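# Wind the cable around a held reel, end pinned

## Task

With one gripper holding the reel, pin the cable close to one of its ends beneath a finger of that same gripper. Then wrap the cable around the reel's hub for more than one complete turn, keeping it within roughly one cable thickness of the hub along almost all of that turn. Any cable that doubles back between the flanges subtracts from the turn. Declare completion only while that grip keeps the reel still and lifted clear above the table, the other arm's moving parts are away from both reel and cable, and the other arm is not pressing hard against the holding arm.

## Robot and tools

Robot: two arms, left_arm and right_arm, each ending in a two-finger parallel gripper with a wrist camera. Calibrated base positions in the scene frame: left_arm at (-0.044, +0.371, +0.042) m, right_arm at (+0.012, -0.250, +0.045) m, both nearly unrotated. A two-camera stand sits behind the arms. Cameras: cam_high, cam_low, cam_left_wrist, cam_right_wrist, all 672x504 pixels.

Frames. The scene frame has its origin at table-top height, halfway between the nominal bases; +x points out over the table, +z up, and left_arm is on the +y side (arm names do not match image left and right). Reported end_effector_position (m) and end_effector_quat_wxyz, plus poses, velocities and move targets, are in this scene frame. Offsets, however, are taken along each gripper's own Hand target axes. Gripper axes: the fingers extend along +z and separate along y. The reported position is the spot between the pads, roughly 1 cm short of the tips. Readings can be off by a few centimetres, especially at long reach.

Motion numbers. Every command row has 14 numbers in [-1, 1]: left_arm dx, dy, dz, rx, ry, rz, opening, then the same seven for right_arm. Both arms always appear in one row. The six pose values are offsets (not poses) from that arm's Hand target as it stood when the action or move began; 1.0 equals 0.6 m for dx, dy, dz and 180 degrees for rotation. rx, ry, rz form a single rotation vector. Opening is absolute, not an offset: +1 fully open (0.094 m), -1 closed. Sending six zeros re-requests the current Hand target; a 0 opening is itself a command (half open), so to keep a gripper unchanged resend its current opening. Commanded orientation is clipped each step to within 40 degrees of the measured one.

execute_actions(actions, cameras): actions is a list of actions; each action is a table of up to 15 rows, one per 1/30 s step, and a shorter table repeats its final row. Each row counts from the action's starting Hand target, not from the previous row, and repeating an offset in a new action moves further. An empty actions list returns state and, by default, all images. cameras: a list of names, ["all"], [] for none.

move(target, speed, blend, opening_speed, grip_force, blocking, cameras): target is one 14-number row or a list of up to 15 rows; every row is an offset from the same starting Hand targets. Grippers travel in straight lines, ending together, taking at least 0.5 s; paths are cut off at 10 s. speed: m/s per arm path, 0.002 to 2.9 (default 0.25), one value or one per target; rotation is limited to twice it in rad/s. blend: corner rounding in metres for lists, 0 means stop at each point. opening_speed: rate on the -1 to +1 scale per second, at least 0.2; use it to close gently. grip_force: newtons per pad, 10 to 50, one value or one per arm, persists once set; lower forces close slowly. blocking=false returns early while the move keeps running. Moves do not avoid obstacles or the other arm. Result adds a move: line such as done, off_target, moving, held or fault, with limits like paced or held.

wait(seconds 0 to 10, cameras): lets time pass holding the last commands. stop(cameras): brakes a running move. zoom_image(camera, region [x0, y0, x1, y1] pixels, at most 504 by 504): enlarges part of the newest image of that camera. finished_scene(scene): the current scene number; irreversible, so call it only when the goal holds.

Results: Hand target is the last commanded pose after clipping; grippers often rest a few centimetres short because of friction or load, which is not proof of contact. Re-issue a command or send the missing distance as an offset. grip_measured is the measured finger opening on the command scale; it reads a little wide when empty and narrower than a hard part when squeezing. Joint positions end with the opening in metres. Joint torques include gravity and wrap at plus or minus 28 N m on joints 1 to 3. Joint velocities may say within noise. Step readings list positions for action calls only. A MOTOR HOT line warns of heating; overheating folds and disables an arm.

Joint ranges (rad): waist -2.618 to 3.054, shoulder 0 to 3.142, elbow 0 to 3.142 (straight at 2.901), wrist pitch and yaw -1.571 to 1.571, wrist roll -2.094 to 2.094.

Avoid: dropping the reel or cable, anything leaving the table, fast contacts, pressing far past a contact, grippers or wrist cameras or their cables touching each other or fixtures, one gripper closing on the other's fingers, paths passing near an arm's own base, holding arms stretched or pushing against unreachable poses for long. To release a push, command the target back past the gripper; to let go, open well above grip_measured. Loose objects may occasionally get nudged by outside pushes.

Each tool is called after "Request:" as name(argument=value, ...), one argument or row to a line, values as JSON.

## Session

Request:
execute_actions(
  actions=[],
)

Request:
zoom_image(
  camera="cam_high",
  region=[150, 60, 500, 400],
)

Scene clock: 0.00 s.
left_arm: end_effector_position=(+0.1368, +0.2164, +0.1093) grip_measured=+1.000 end_effector_quat_wxyz=(+0.550, -0.107, +0.813, -0.155) | right_arm: end_effector_position=(+0.2928, -0.1605, +0.1824) grip_measured=+1.000 end_effector_quat_wxyz=(+0.564, +0.023, +0.817, +0.118)
Joint positions: left_arm=[-1.464 1.111 0.153 -0.039 -1.146 -1.36 0.094] | right_arm=[0.46 0.703 0.196 0.151 0.278 0.337 0.094]
Joint velocities: within noise
Joint torques (N m): no reading
Heat: left arm: 30 °C; right arm: 37 °C.
Hand target: left_arm +0.1380, +0.2197, +0.1120; +0.559, -0.105, +0.810, -0.145 | right_arm +0.2941, -0.1604, +0.1891; +0.571, +0.025, +0.812, +0.120
Tool commands: left_gripper/opening=+1.0 right_gripper/opening=+1.0

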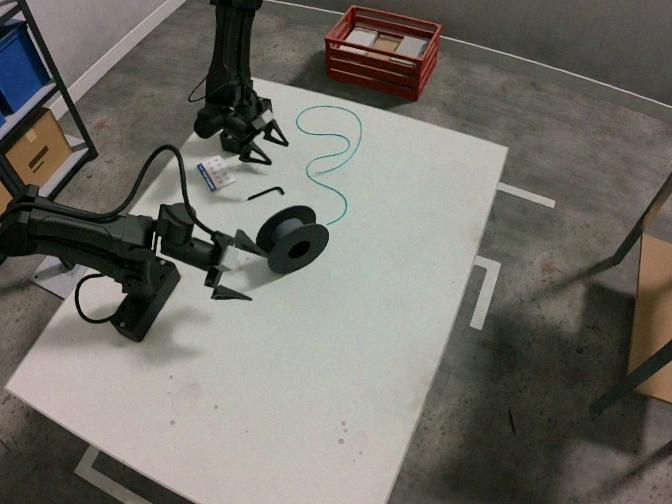

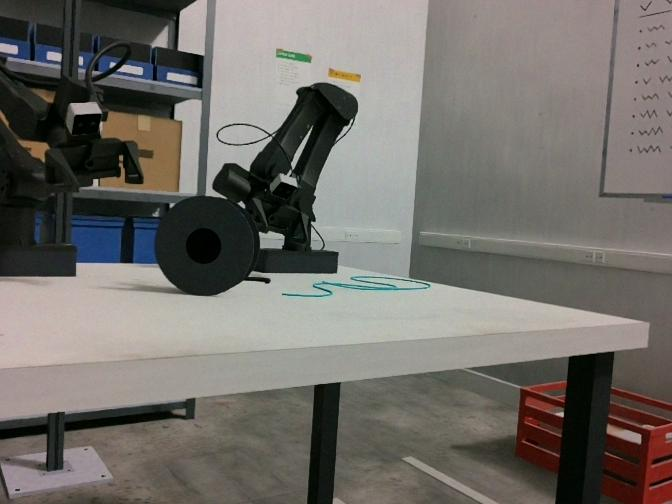

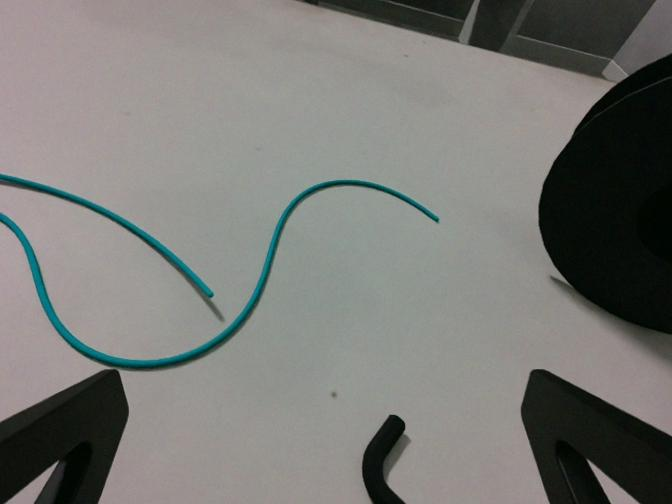

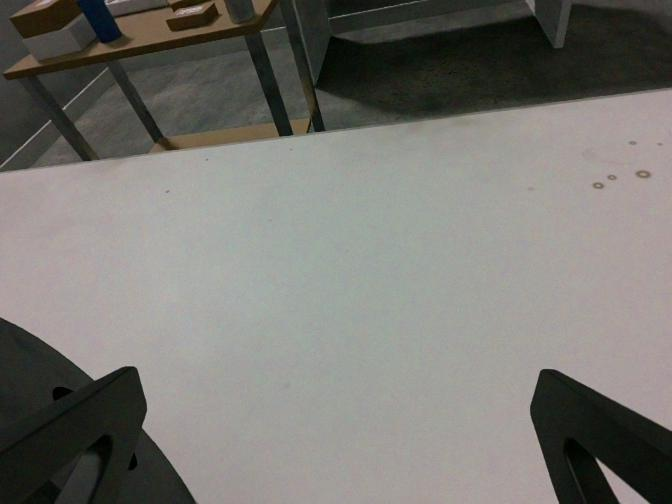

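Scaled by 1.440 from the camera's 672x504 image, which has a finer 960x720 frame.

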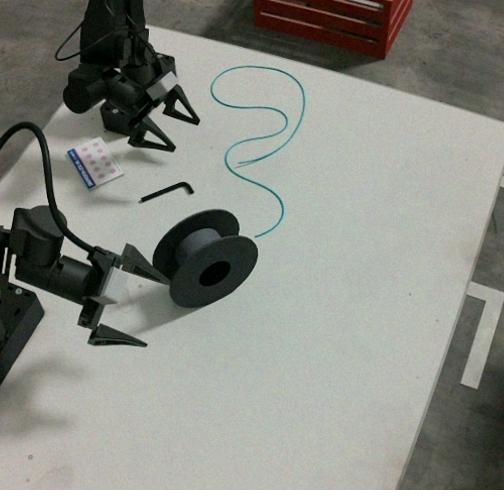

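Request:
move(
  target=[-0.25,0,-0.1,0,0,0,1,-0.3,0,-0.2,-0.15,0,0,1],
  cameras=["all"],
)

Scene clock: 22.67 s.
left_arm: end_effector_position=(+0.1347, +0.2714, +0.2529) grip_measured=+1.000 end_effector_quat_wxyz=(+0.549, -0.102, +0.816, -0.153) | right_arm: end_effector_position=(+0.2479, -0.2184, +0.3810) grip_measured=+1.000 end_effector_quat_wxyz=(+0.553, -0.087, +0.770, +0.306)
Joint positions: left_arm=[-1.415 0.533 0.606 -0.986 -1.111 -1.256 0.094] | right_arm=[-0.68 0.78 0.992 -0.844 -1.222 -0.211 0.094]
Joint torques (N m): left_arm=[-0.49 1.81 10.78 0.52 -0.82 -0.11] | right_arm=[0.65 0.44 8.03 1.32 -0.6 -0.14]
Heat: left arm: 31 °C; right arm: 39 °C.
Hand target: left_arm +0.1350, +0.2767, +0.2632; +0.559, -0.105, +0.810, -0.145 | right_arm +0.2447, -0.2123, +0.3931; +0.561, -0.109, +0.762, +0.306
Off the commanded pose: left_arm 0.012 m, 2 deg | right_arm 0.014 m, 3 deg.
move: off_target (left_arm, right_arm)

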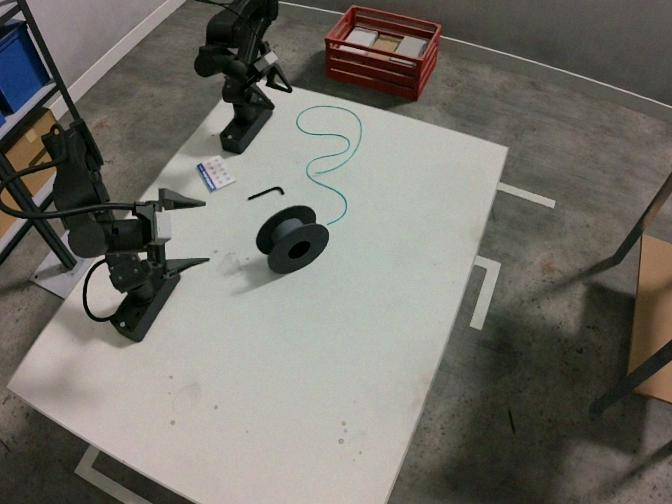

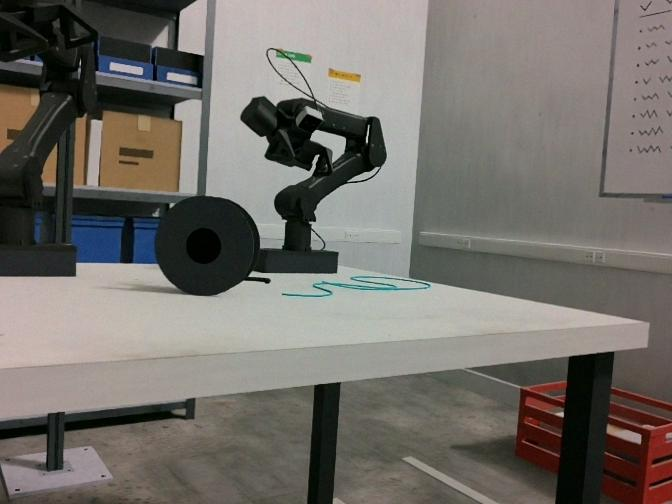

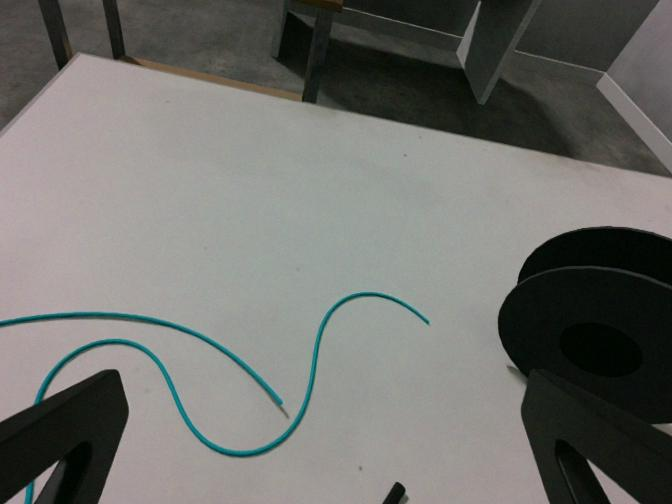

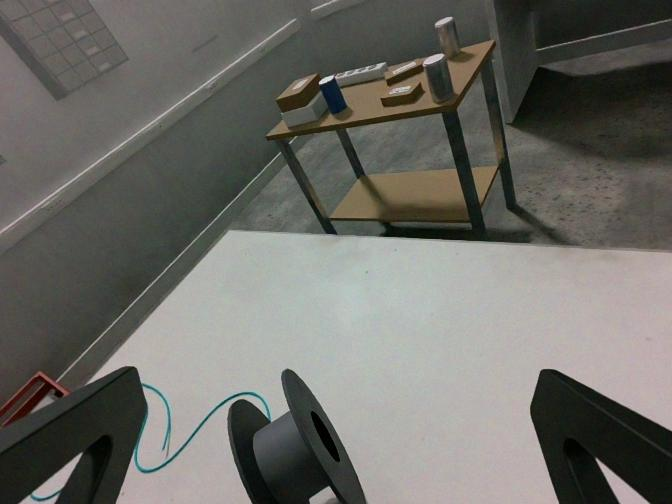

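Request:
move(
  target=[0,0,0,0,0,0,1,0,0,-0.05,-0.034,0.06,-0.125,1],
  cameras=["cam_right_wrist","cam_high"],
)

Scene clock: 59.63 s.
left_arm: end_effector_position=(+0.1347, +0.2716, +0.2527) grip_measured=+1.000 end_effector_quat_wxyz=(+0.549, -0.103, +0.816, -0.153) | right_arm: end_effector_position=(+0.2246, -0.2322, +0.3894) grip_measured=+1.000 end_effector_quat_wxyz=(+0.549, -0.254, +0.779, +0.164)
Joint positions: left_arm=[-1.415 0.533 0.606 -0.988 -1.111 -1.259 0.094] | right_arm=[-0.845 0.972 1.302 -1.552 -1.196 -1.223 0.094]
Joint torques (N m): left_arm=[-0.62 1.87 10.84 0.53 -0.84 -0.07] | right_arm=[-0.23 -0.58 7.06 0.66 -0.67 -0.14]
Heat: left arm: 32 °C; right arm: 39 °C.
Hand target: left_arm +0.1350, +0.2767, +0.2632; +0.559, -0.105, +0.810, -0.145 | right_arm +0.2211, -0.2299, +0.3986; +0.529, -0.313, +0.757, +0.220
Off the commanded pose: left_arm 0.012 m, 2 deg | right_arm 0.010 m, 10 deg.
joint sent to its limit (right arm) — joint 4 (wrist pitch), lower limit. The joint targets are off in orientation, not in position.
move: off_target (left_arm, right_arm)
Images, in order (width x height): cam_high 672x504, cam_right_wrist 672x504.

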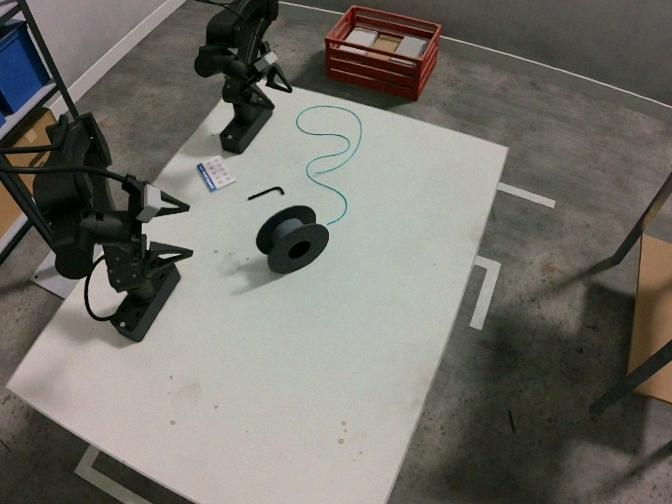

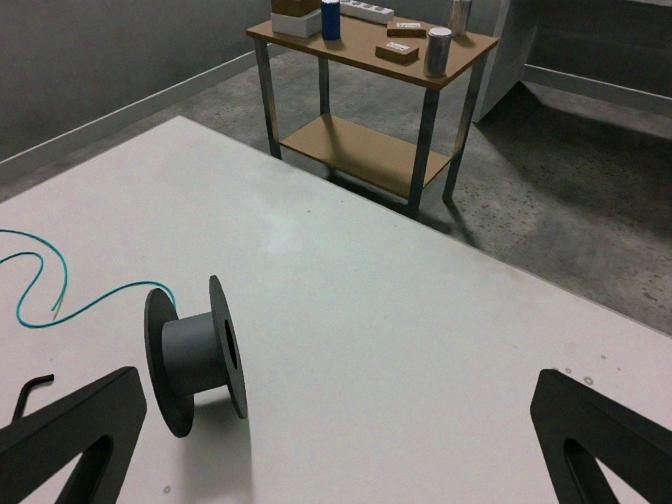

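Request:
move(
  target=[-0.08,0.153,0.265,-0.335,0.238,-0.313,-0.3,0.243,0.06,0.2,-0.047,-0.027,-0.015,1],
  cameras=["all"],
)

Scene clock: 89.57 s.
left_arm: end_effector_position=(+0.3137, +0.3589, +0.2175) grip_measured=-0.297 end_effector_quat_wxyz=(+0.026, -0.638, +0.769, -0.020) | right_arm: end_effector_position=(+0.2434, -0.1648, +0.2211) grip_measured=+1.000 end_effector_quat_wxyz=(+0.540, -0.357, +0.715, +0.263)
Joint positions: left_arm=[-0.029 1.862 1.84 -1.483 -0.004 -1.422 0.033] | right_arm=[-0.416 0.822 0.455 -0.494 -1.195 -0.836 0.094]
Joint torques (N m): left_arm=[0.35 -7.21 9.84 -0.57 -0.03 -0.08] | right_arm=[0.58 -0.65 4.89 1.29 -0.71 0.03]
Heat: left arm: 32 °C; right arm: 39 °C.
Hand target: left_arm +0.2999, +0.3599, +0.2197; +0.001, -0.643, +0.766, +0.000 | right_arm +0.2398, -0.1601, +0.2205; +0.541, -0.359, +0.709, +0.275
Off the commanded pose: left_arm 0.014 m, 4 deg | right_arm 0.006 m, 2 deg.
move: off_target (left_arm)

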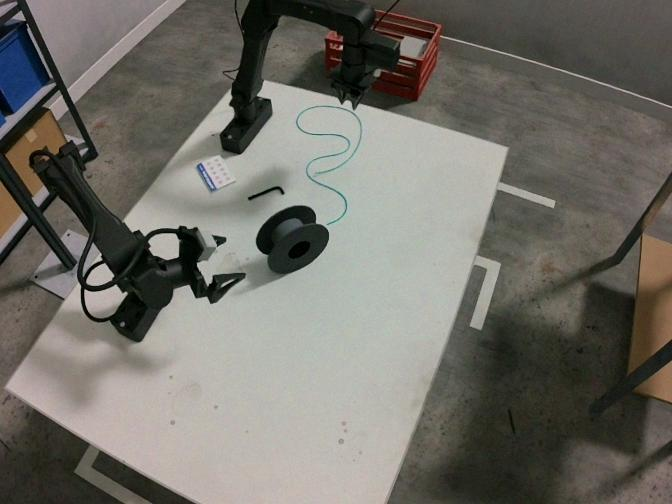

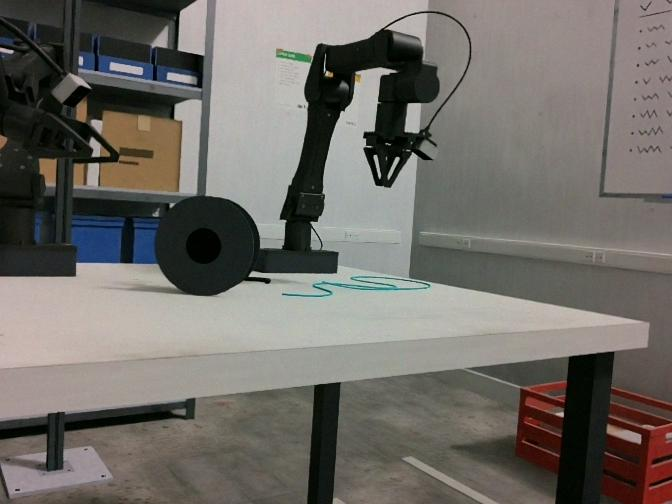

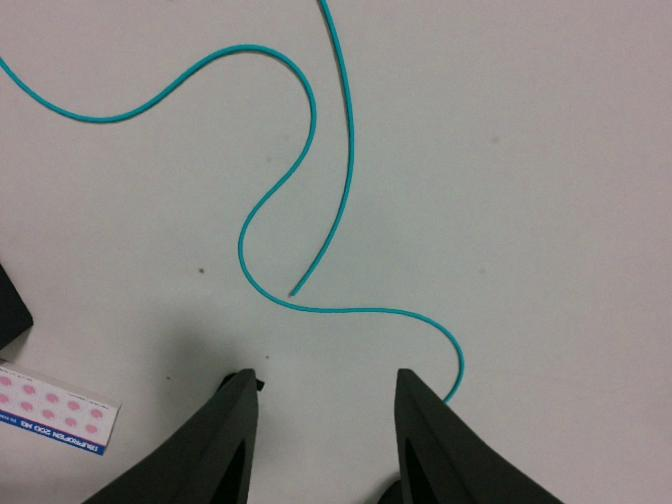

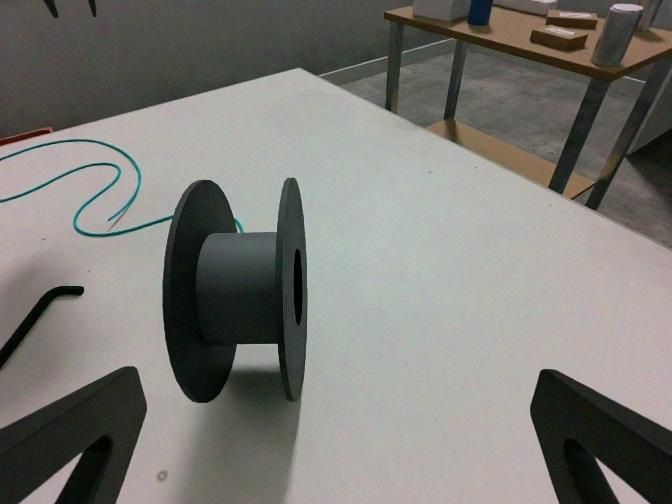

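Request:
move(
  target=[-0.22,0,0.15,0,0,0,-0.3,0.155,0.062,0.128,0,0,0,1],
  cameras=["cam_left_wrist","cam_right_wrist"],
)

Scene clock: 100.67 s.
left_arm: end_effector_position=(+0.3278, +0.4922, +0.1347) grip_measured=-0.297 end_effector_quat_wxyz=(+0.012, -0.646, +0.763, -0.007) | right_arm: end_effector_position=(+0.2429, -0.0989, +0.1133) grip_measured=+1.000 end_effector_quat_wxyz=(+0.513, -0.382, +0.717, +0.276)
Joint positions: left_arm=[0.324 2.013 1.72 -1.25 0.004 -1.091 0.033] | right_arm=[0.043 1.217 0.027 0.675 -0.861 -0.401 0.094]
Joint torques (N m): left_arm=[-0.35 -8.96 6.17 0.01 -0.11 0.04] | right_arm=[0.08 -1.06 3.29 1.82 -0.3 0.05]
Heat: left arm: 32 °C; right arm: 39 °C.
Hand target: left_arm +0.3230, +0.4899, +0.1299; +0.001, -0.643, +0.766, +0.000 | right_arm +0.2390, -0.0979, +0.1106; +0.541, -0.359, +0.709, +0.275
Off the commanded pose: left_arm 0.007 m, 2 deg | right_arm 0.005 m, 4 deg.
joint sent to its limit (right arm) — joint 3 (elbow), lower limit, where the elbow is as bent as it goes. The joint targets are off in orientation, not in position.
move: off_target (right_arm)
Images, in order (width x height): cam_left_wrist 672x504, cam_right_wrist 672x504.

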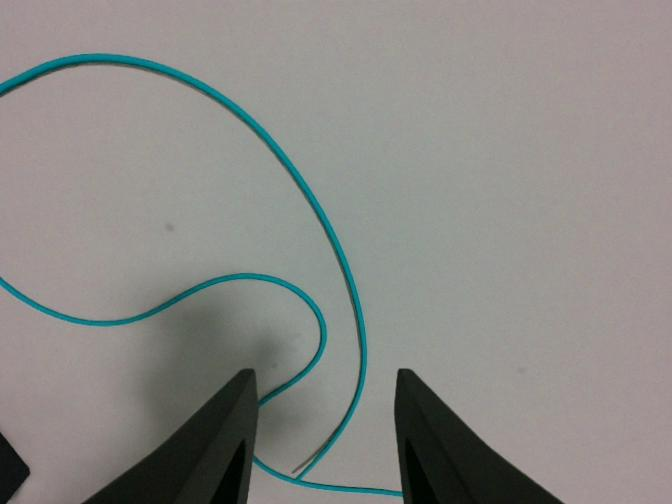

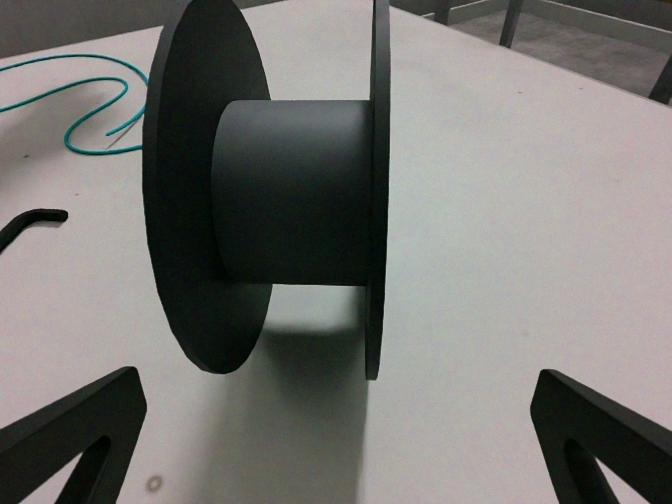

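Request:
move(
  target=[0,0.0,0.243,0,0,0,-0.3,-0.07,-0.033,0.075,0,0,0,1],
  speed=0.12,
  cameras=["cam_left_wrist","cam_right_wrist"],
)

Scene clock: 109.03 s.
left_arm: end_effector_position=(+0.3272, +0.4915, +0.0169) grip_measured=-0.298 end_effector_quat_wxyz=(+0.009, -0.645, +0.764, -0.007) | right_arm: end_effector_position=(+0.2803, -0.0687, +0.1325) grip_measured=+1.000 end_effector_quat_wxyz=(+0.532, -0.359, +0.715, +0.277)
Joint positions: left_arm=[0.324 2.134 1.417 -0.83 0.007 -1.088 0.033] | right_arm=[0.22 1.396 0.136 0.892 -0.678 -0.223 0.094]
Joint torques (N m): left_arm=[-0.27 -5.52 2.15 0.84 -0.15 0.02] | right_arm=[0.66 -2.28 5.68 2.12 -0.1 0.11]
Heat: left arm: 32 °C; right arm: 38 °C.
Hand target: left_arm +0.3231, +0.4901, -0.0159; +0.001, -0.643, +0.766, +0.000 | right_arm +0.2872, -0.0657, +0.1394; +0.541, -0.359, +0.709, +0.275
Off the commanded pose: left_arm 0.033 m, 1 deg | right_arm 0.010 m, 1 deg.
move: off_target (left_arm)
Images, in order (width x height): cam_left_wrist 672x504, cam_right_wrist 672x504.

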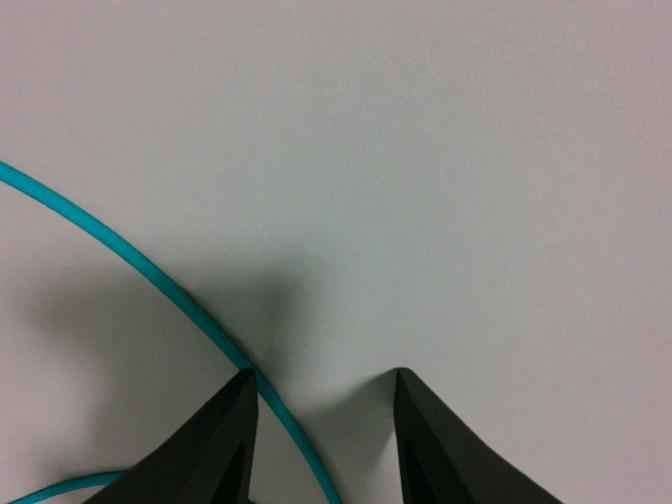

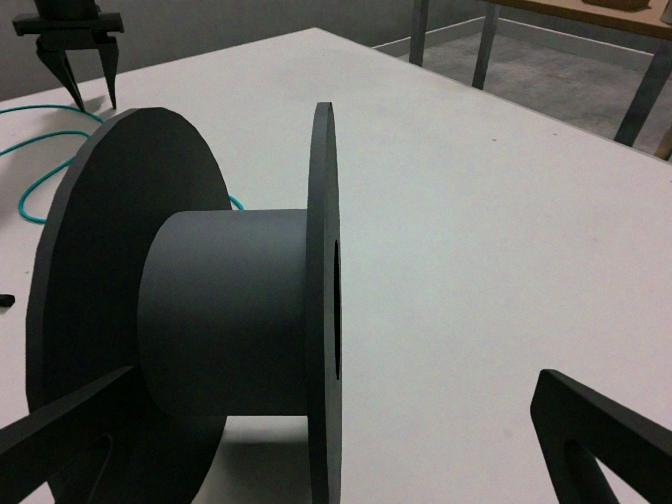

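Request:
move(
  target=[
    [0,0,0.243,0,0,0,-1,0,0,0,0,0,0,1],
  ],
  opening_speed=0.4,
)

Scene clock: 123.93 s.
left_arm: end_effector_position=(+0.3373, +0.4887, +0.0069) grip_measured=-0.992 end_effector_quat_wxyz=(+0.038, -0.642, +0.765, -0.035) | right_arm: end_effector_position=(+0.2804, -0.0687, +0.1327) grip_measured=+1.000 end_effector_quat_wxyz=(+0.533, -0.359, +0.715, +0.277)
Joint positions: left_arm=[0.323 2.124 1.349 -0.7 0.037 -1.084 0] | right_arm=[0.22 1.396 0.136 0.893 -0.678 -0.222 0.094]
Joint torques (N m): left_arm=[-0.17 10.45 -9.26 2.84 -0.43 0.02] | right_arm=[0.47 -2.17 5.71 2.04 -0.06 0.04]
Heat: left arm: 31 °C; right arm: 39 °C.
Hand target: left_arm +0.3232, +0.4902, -0.1617; +0.001, -0.643, +0.766, +0.000 | right_arm +0.2872, -0.0657, +0.1394; +0.541, -0.359, +0.709, +0.275
Off the commanded pose: left_arm 0.169 m, 6 deg | right_arm 0.010 m, 1 deg.
move: off_target (left_arm)

Request:
move(
  target=[0,0,-0.3,0,0,0,-1,0,0,0,0,0,0,1],
  cameras=["cam_left_wrist"],
)

Scene clock: 127.93 s.
left_arm: end_effector_position=(+0.3287, +0.4894, +0.0192) grip_measured=-0.993 end_effector_quat_wxyz=(+0.017, -0.643, +0.766, -0.016) | right_arm: end_effector_position=(+0.2804, -0.0687, +0.1327) grip_measured=+1.000 end_effector_quat_wxyz=(+0.533, -0.359, +0.715, +0.277)
Joint positions: left_arm=[0.322 2.117 1.398 -0.809 0.017 -1.084 0] | right_arm=[0.22 1.396 0.136 0.893 -0.678 -0.222 0.094]
Joint torques (N m): left_arm=[-0.14 -8.36 8.99 -0.34 -0.25 -0.02] | right_arm=[0.62 -2.21 5.64 2.05 -0.04 0.06]
Heat: left arm: 31 °C; right arm: 39 °C.
Hand target: left_arm +0.3232, +0.4900, +0.0183; +0.001, -0.643, +0.766, +0.000 | right_arm +0.2872, -0.0657, +0.1394; +0.541, -0.359, +0.709, +0.275
Off the commanded pose: left_arm 0.006 m, 3 deg | right_arm 0.010 m, 1 deg.
move: off_target (left_arm)
Images, in order (width x height): cam_left_wrist 672x504.

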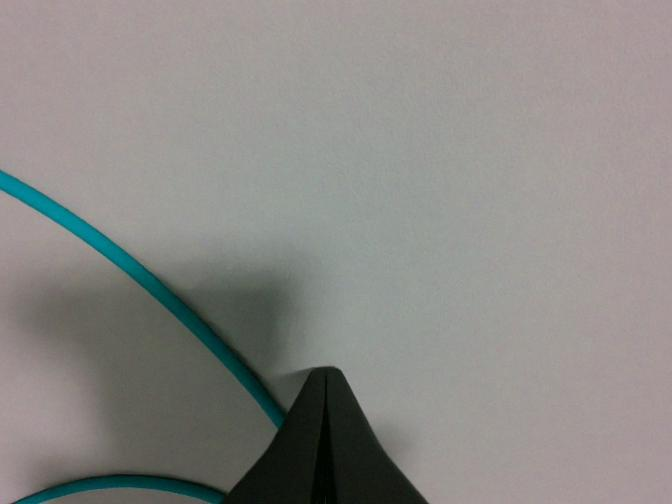

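Request:
move(
  target=[
    [0,0.025,-0.06,0,0,0,-0.3,0,0,0,0,0,0,1],
    [0,0.025,0.05,0,0,0,-0.3,0,0,0,0,0,0,1],
    [0,0.025,0.05,0,0,0,-1,0,0,0,0,0,0,1],
  ],
  cameras=["cam_left_wrist"],
)

Scene clock: 133.93 s.
left_arm: end_effector_position=(+0.3274, +0.4945, +0.0181) grip_measured=-0.969 end_effector_quat_wxyz=(+0.035, -0.642, +0.766, -0.022) | right_arm: end_effector_position=(+0.2804, -0.0687, +0.1327) grip_measured=+1.000 end_effector_quat_wxyz=(+0.533, -0.359, +0.715, +0.277)
Joint positions: left_arm=[0.335 2.089 1.346 -0.746 0.015 -1.07 0.001] | right_arm=[0.22 1.396 0.136 0.893 -0.678 -0.222 0.094]
Joint torques (N m): left_arm=[0.46 -5.45 2.99 0.28 -0.25 0.05] | right_arm=[0.66 -2.19 5.72 2.06 -0.08 0.01]
Heat: left arm: 32 °C; right arm: 39 °C.
Hand target: left_arm +0.3083, +0.4927, -0.0117; +0.001, -0.643, +0.766, +0.000 | right_arm +0.2872, -0.0657, +0.1394; +0.541, -0.359, +0.709, +0.275
Off the commanded pose: left_arm 0.035 m, 5 deg | right_arm 0.010 m, 1 deg.
move: off_target (left_arm); target 3's new opening was sent with left_arm's hand 0.031 m and 3 deg from that target
Images, in order (width x height): cam_left_wrist 672x504.

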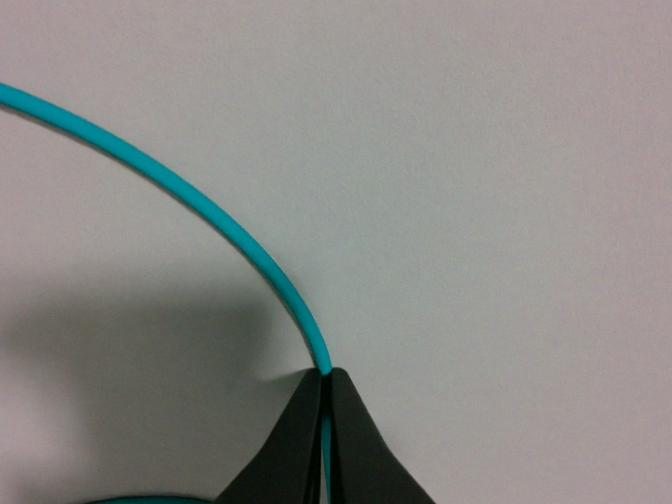

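Request:
move(
  target=[
    [0,0,-0.4,0,0,0,-1,0,0,0,0,0,0,1],
    [0.627,0.073,-0.85,0.49,-0.306,0.49,-1,0,0,0,0,0,0,1],
  ],
  blend=0.05,
  cameras=["all"],
)

Scene clock: 144.53 s.
left_arm: end_effector_position=(+0.1998, +0.1318, +0.4944) grip_measured=-0.969 end_effector_quat_wxyz=(+0.667, +0.221, +0.679, -0.213) | right_arm: end_effector_position=(+0.2804, -0.0687, +0.1327) grip_measured=+1.000 end_effector_quat_wxyz=(+0.533, -0.359, +0.715, +0.277)
Joint positions: left_arm=[-0.936 0.981 1.235 -0.274 -0.321 -0.001 0.001] | right_arm=[0.22 1.396 0.136 0.893 -0.678 -0.222 0.094]
Joint torques (N m): left_arm=[-0.23 -1.61 7.1 1.84 0.02 0.02] | right_arm=[0.43 -2.28 5.71 2.06 -0.06 0.07]
Heat: left arm: 31 °C; right arm: 39 °C.
Hand target: left_arm +0.1992, +0.1293, +0.4979; +0.673, +0.222, +0.671, -0.219 | right_arm +0.2872, -0.0657, +0.1394; +0.541, -0.359, +0.709, +0.275
Off the commanded pose: left_arm 0.004 m, 1 deg | right_arm 0.010 m, 1 deg.
move: done

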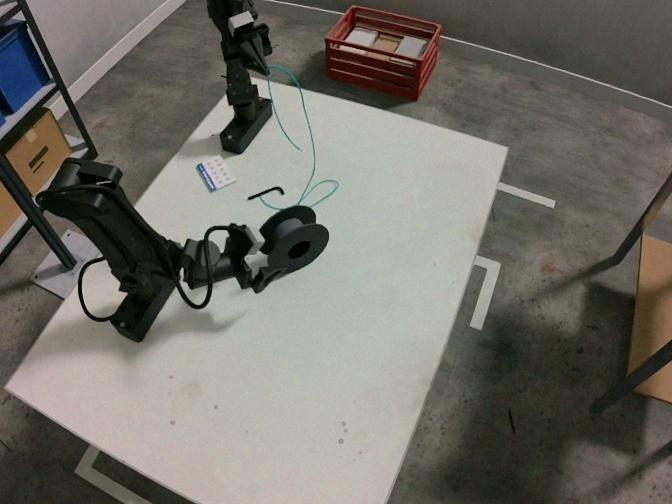

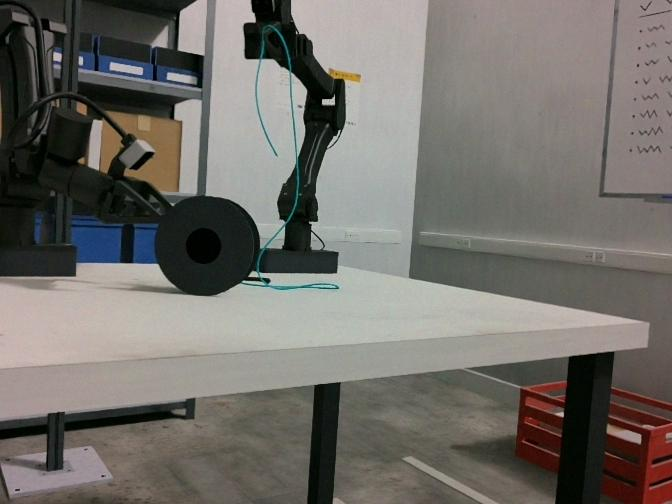

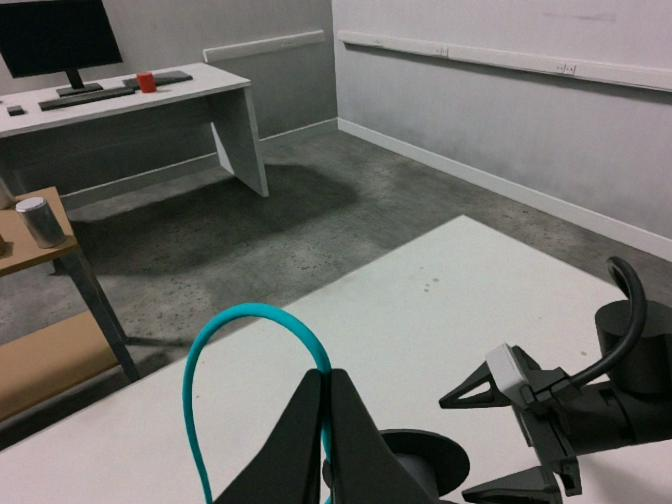

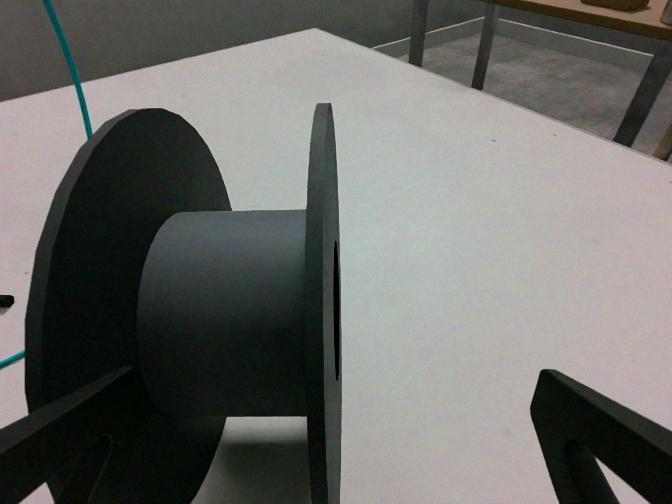

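Request:
move(
  target=[0.02,-0.103,0.25,0,0,0,-1,0,0,0,0,0,0,1],
  speed=0.15,
  cameras=["all"],
)

Scene clock: 153.10 s.
left_arm: end_effector_position=(+0.2838, -0.0091, +0.4612) grip_measured=-0.969 end_effector_quat_wxyz=(+0.654, +0.236, +0.688, -0.210) | right_arm: end_effector_position=(+0.2804, -0.0687, +0.1327) grip_measured=+1.000 end_effector_quat_wxyz=(+0.533, -0.359, +0.715, +0.277)
Joint positions: left_arm=[-0.971 1.538 1.505 -0.028 -0.338 0 0.001] | right_arm=[0.22 1.396 0.136 0.893 -0.678 -0.222 0.094]
Joint torques (N m): left_arm=[-0.47 -6.38 12.42 1.82 -0.2 0.06] | right_arm=[0.64 -2.3 5.75 2.03 -0.06 0.04]
Heat: left arm: 32 °C; right arm: 39 °C.
Hand target: left_arm +0.2837, -0.0092, +0.4859; +0.673, +0.222, +0.671, -0.219 | right_arm +0.2872, -0.0657, +0.1394; +0.541, -0.359, +0.709, +0.275
Off the commanded pose: left_arm 0.025 m, 4 deg | right_arm 0.010 m, 1 deg.
move: off_target (left_arm)

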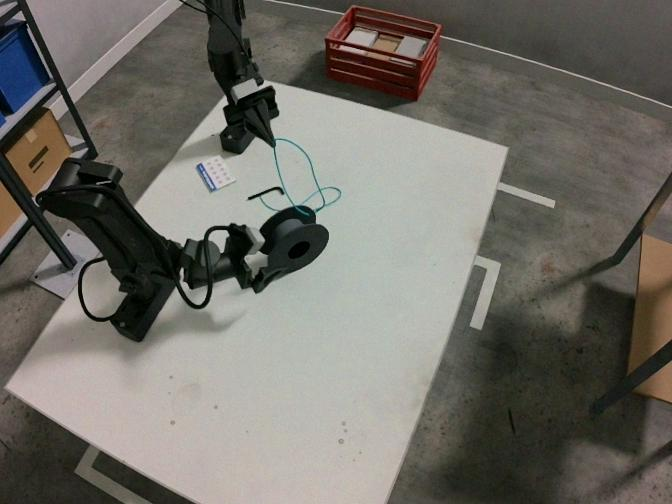

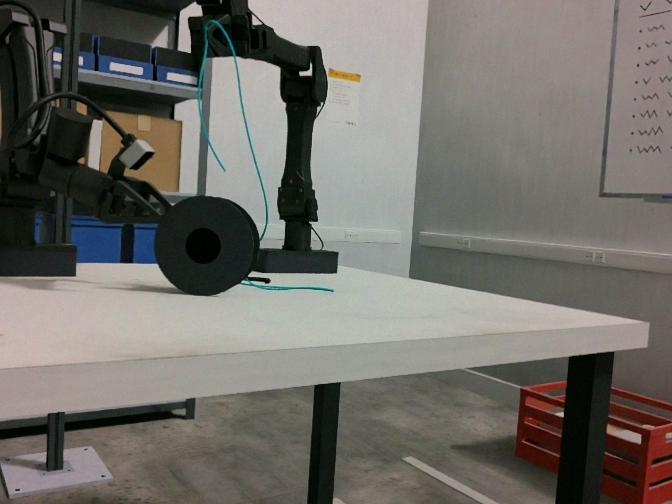

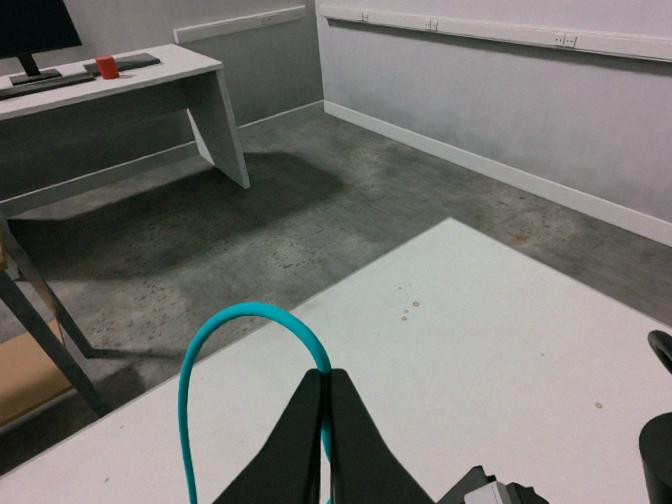

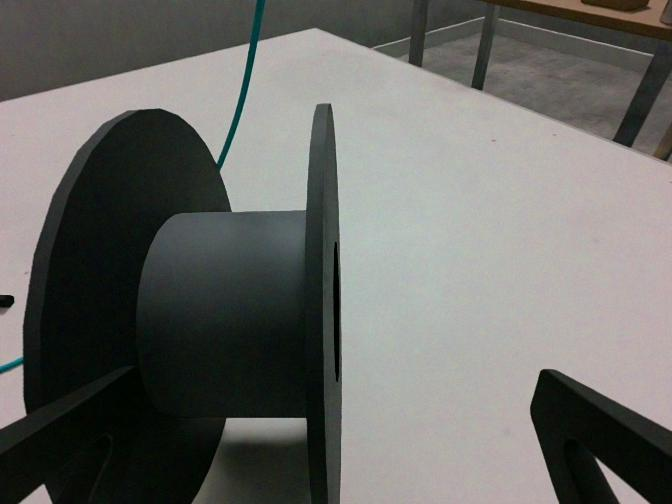

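Request:
move(
  target=[0.18,0,0,0,0,0,-1,0,0,0,0,0,0,1],
  speed=0.15,
  cameras=["cam_left_wrist","cam_low","cam_right_wrist"],
)

Scene clock: 158.13 s.
left_arm: end_effector_position=(+0.2845, -0.0100, +0.3758) grip_measured=-0.969 end_effector_quat_wxyz=(+0.666, +0.227, +0.676, -0.219) | right_arm: end_effector_position=(+0.2804, -0.0687, +0.1327) grip_measured=+1.000 end_effector_quat_wxyz=(+0.533, -0.359, +0.715, +0.277)
Joint positions: left_arm=[-0.971 1.535 1.12 0.398 -0.338 0 0.001] | right_arm=[0.22 1.396 0.136 0.893 -0.678 -0.222 0.094]
Joint torques (N m): left_arm=[-0.31 -6.76 7.6 1.88 -0.21 0.05] | right_arm=[0.57 -2.15 5.75 2.04 -0.08 0.04]
Heat: left arm: 32 °C; right arm: 39 °C.
Hand target: left_arm +0.2842, -0.0089, +0.3778; +0.673, +0.222, +0.671, -0.219 | right_arm +0.2872, -0.0657, +0.1394; +0.541, -0.359, +0.709, +0.275
Off the commanded pose: left_arm 0.002 m, 1 deg | right_arm 0.010 m, 1 deg.
move: done
Images, in order (width x height): cam_low 672x504, cam_left_wrist 672x504, cam_right_wrist 672x504.

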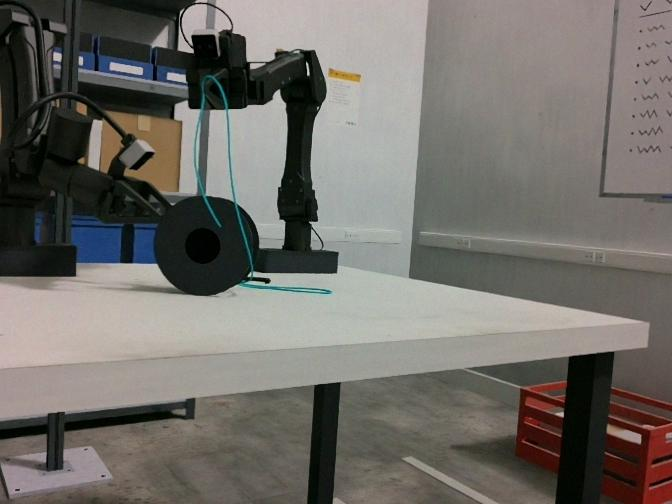

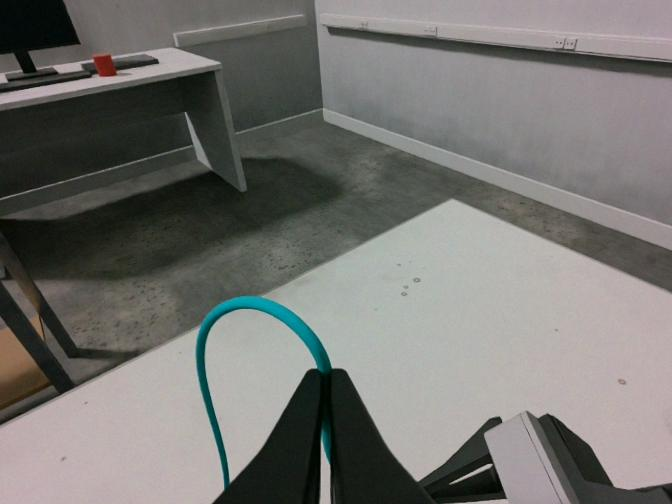

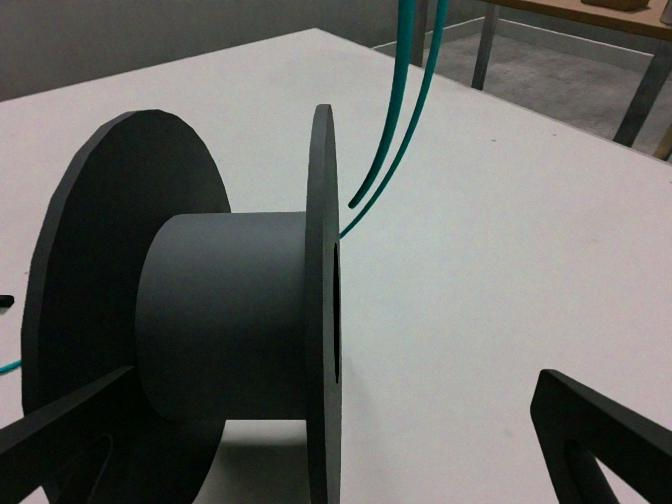

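Request:
move(
  target=[
    [-0.13,0,0,0,0,0,-1,0,0,0,0,0,0,1],
    [-0.13,0,-0.055,0,0,0,-1,0,0,0,0,0,0,1],
    [0.02,0,-0.055,0,0,0,-1,0,0,0,0,0,0,1],
  ],
  speed=0.12,
  blend=0.01,
  cameras=["cam_left_wrist","cam_low","cam_right_wrist"],
)

Scene clock: 166.20 s.
left_arm: end_effector_position=(+0.2569, +0.0095, +0.3669) grip_measured=-0.969 end_effector_quat_wxyz=(+0.668, +0.227, +0.673, -0.221) | right_arm: end_effector_position=(+0.2805, -0.0688, +0.1328) grip_measured=+1.000 end_effector_quat_wxyz=(+0.533, -0.359, +0.715, +0.277)
Joint positions: left_arm=[-1.009 1.42 0.974 0.436 -0.374 0.002 0.001] | right_arm=[0.22 1.396 0.136 0.894 -0.678 -0.222 0.094]
Joint torques (N m): left_arm=[-0.17 -5.38 7.35 1.82 -0.21 0.03] | right_arm=[0.5 -2.22 5.78 2.05 -0.06 0.02]
Heat: left arm: 32 °C; right arm: 39 °C.
Hand target: left_arm +0.2577, +0.0106, +0.3658; +0.673, +0.222, +0.671, -0.219 | right_arm +0.2873, -0.0657, +0.1394; +0.541, -0.359, +0.709, +0.275
Off the commanded pose: left_arm 0.002 m, 1 deg | right_arm 0.010 m, 1 deg.
move: done
Images, in order (width x height): cam_low 672x504, cam_left_wrist 672x504, cam_right_wrist 672x504.

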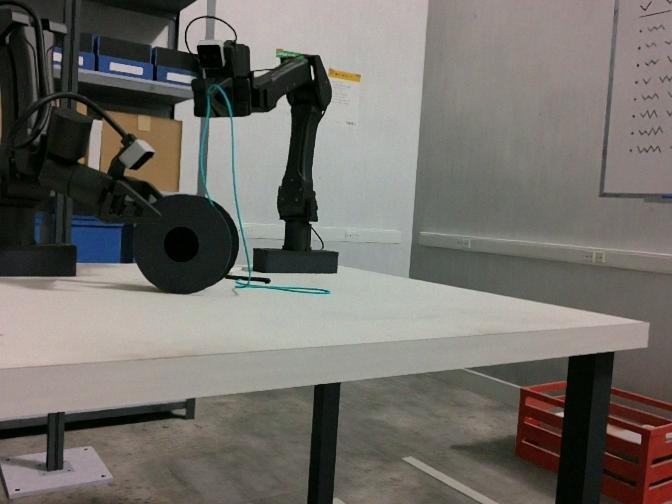

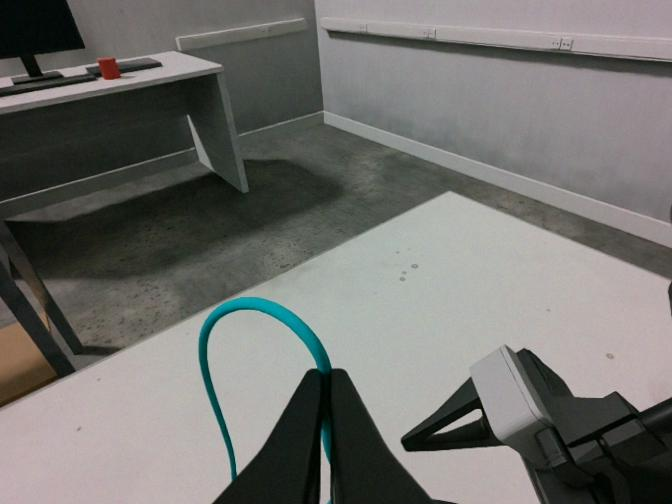

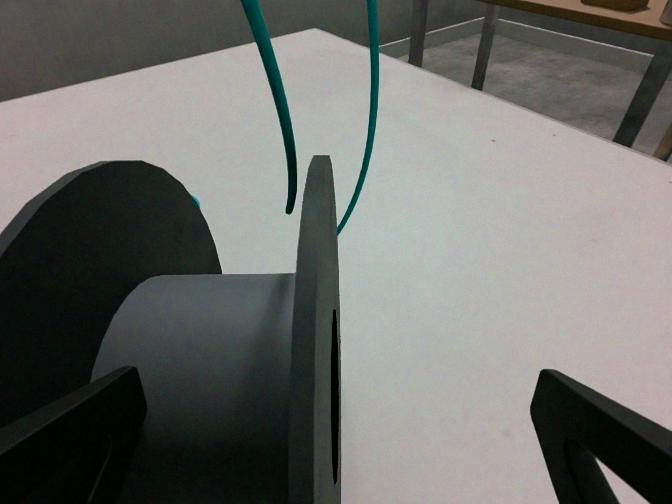

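Request:
move(
  target=[0,-0.1,0,0,0,0,-1,0,0,0,0,0,0,1],
  speed=0.12,
  cameras=["cam_left_wrist","cam_low","cam_right_wrist"],
)

Scene clock: 173.87 s.
left_arm: end_effector_position=(+0.2188, -0.0348, +0.3449) grip_measured=-0.969 end_effector_quat_wxyz=(+0.658, +0.241, +0.682, -0.210) | right_arm: end_effector_position=(+0.2805, -0.0688, +0.1328) grip_measured=+1.000 end_effector_quat_wxyz=(+0.533, -0.359, +0.715, +0.277)
Joint positions: left_arm=[-1.182 1.519 1.012 0.452 -0.543 0.002 0.001] | right_arm=[0.22 1.396 0.136 0.894 -0.678 -0.222 0.094]
Joint torques (N m): left_arm=[-0.08 -5.78 12.18 1.79 -0.29 0.03] | right_arm=[0.59 -2.39 5.68 2.04 -0.03 0.04]
Heat: left arm: 33 °C; right arm: 39 °C.
Hand target: left_arm +0.2221, -0.0378, +0.3655; +0.673, +0.222, +0.671, -0.219 | right_arm +0.2873, -0.0657, +0.1394; +0.541, -0.359, +0.709, +0.275
Off the commanded pose: left_arm 0.021 m, 3 deg | right_arm 0.010 m, 1 deg.
move: off_target (left_arm)
Images, in order (width x height): cam_low 672x504, cam_left_wrist 672x504, cam_right_wrist 672x504.

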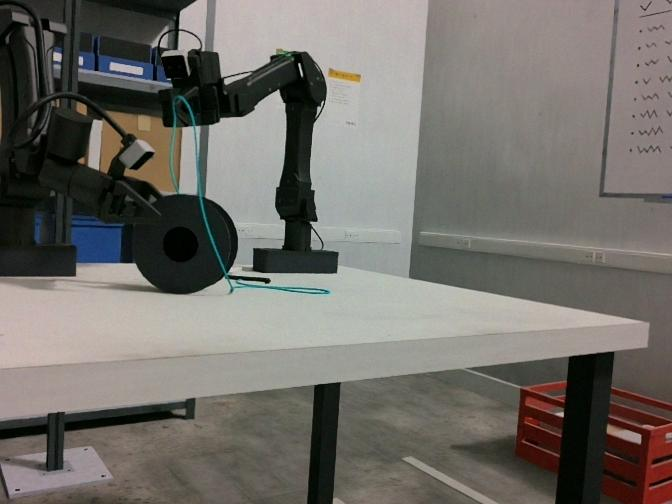

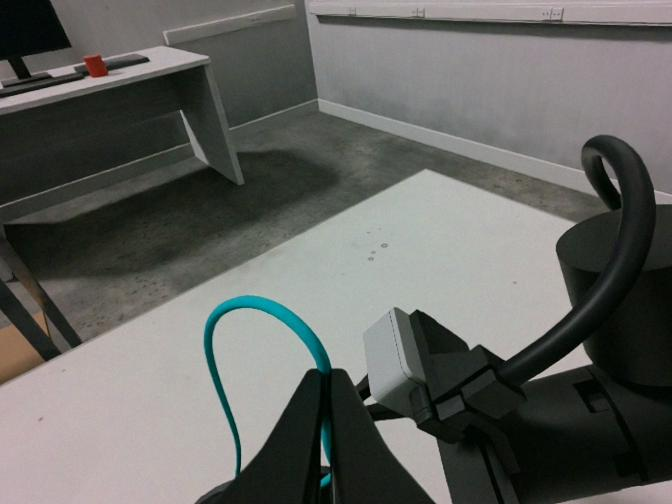

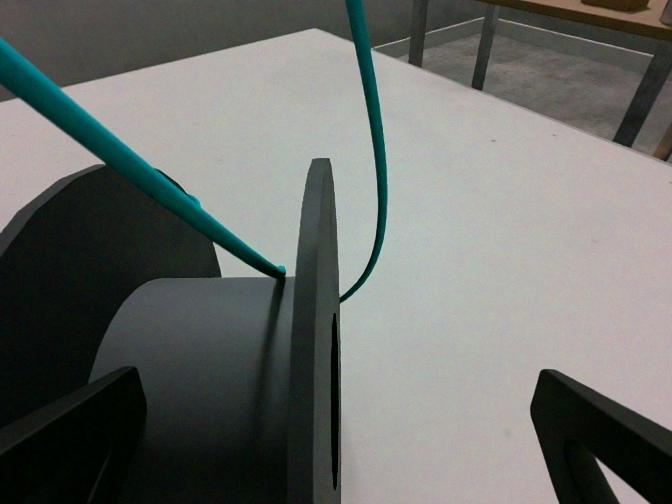

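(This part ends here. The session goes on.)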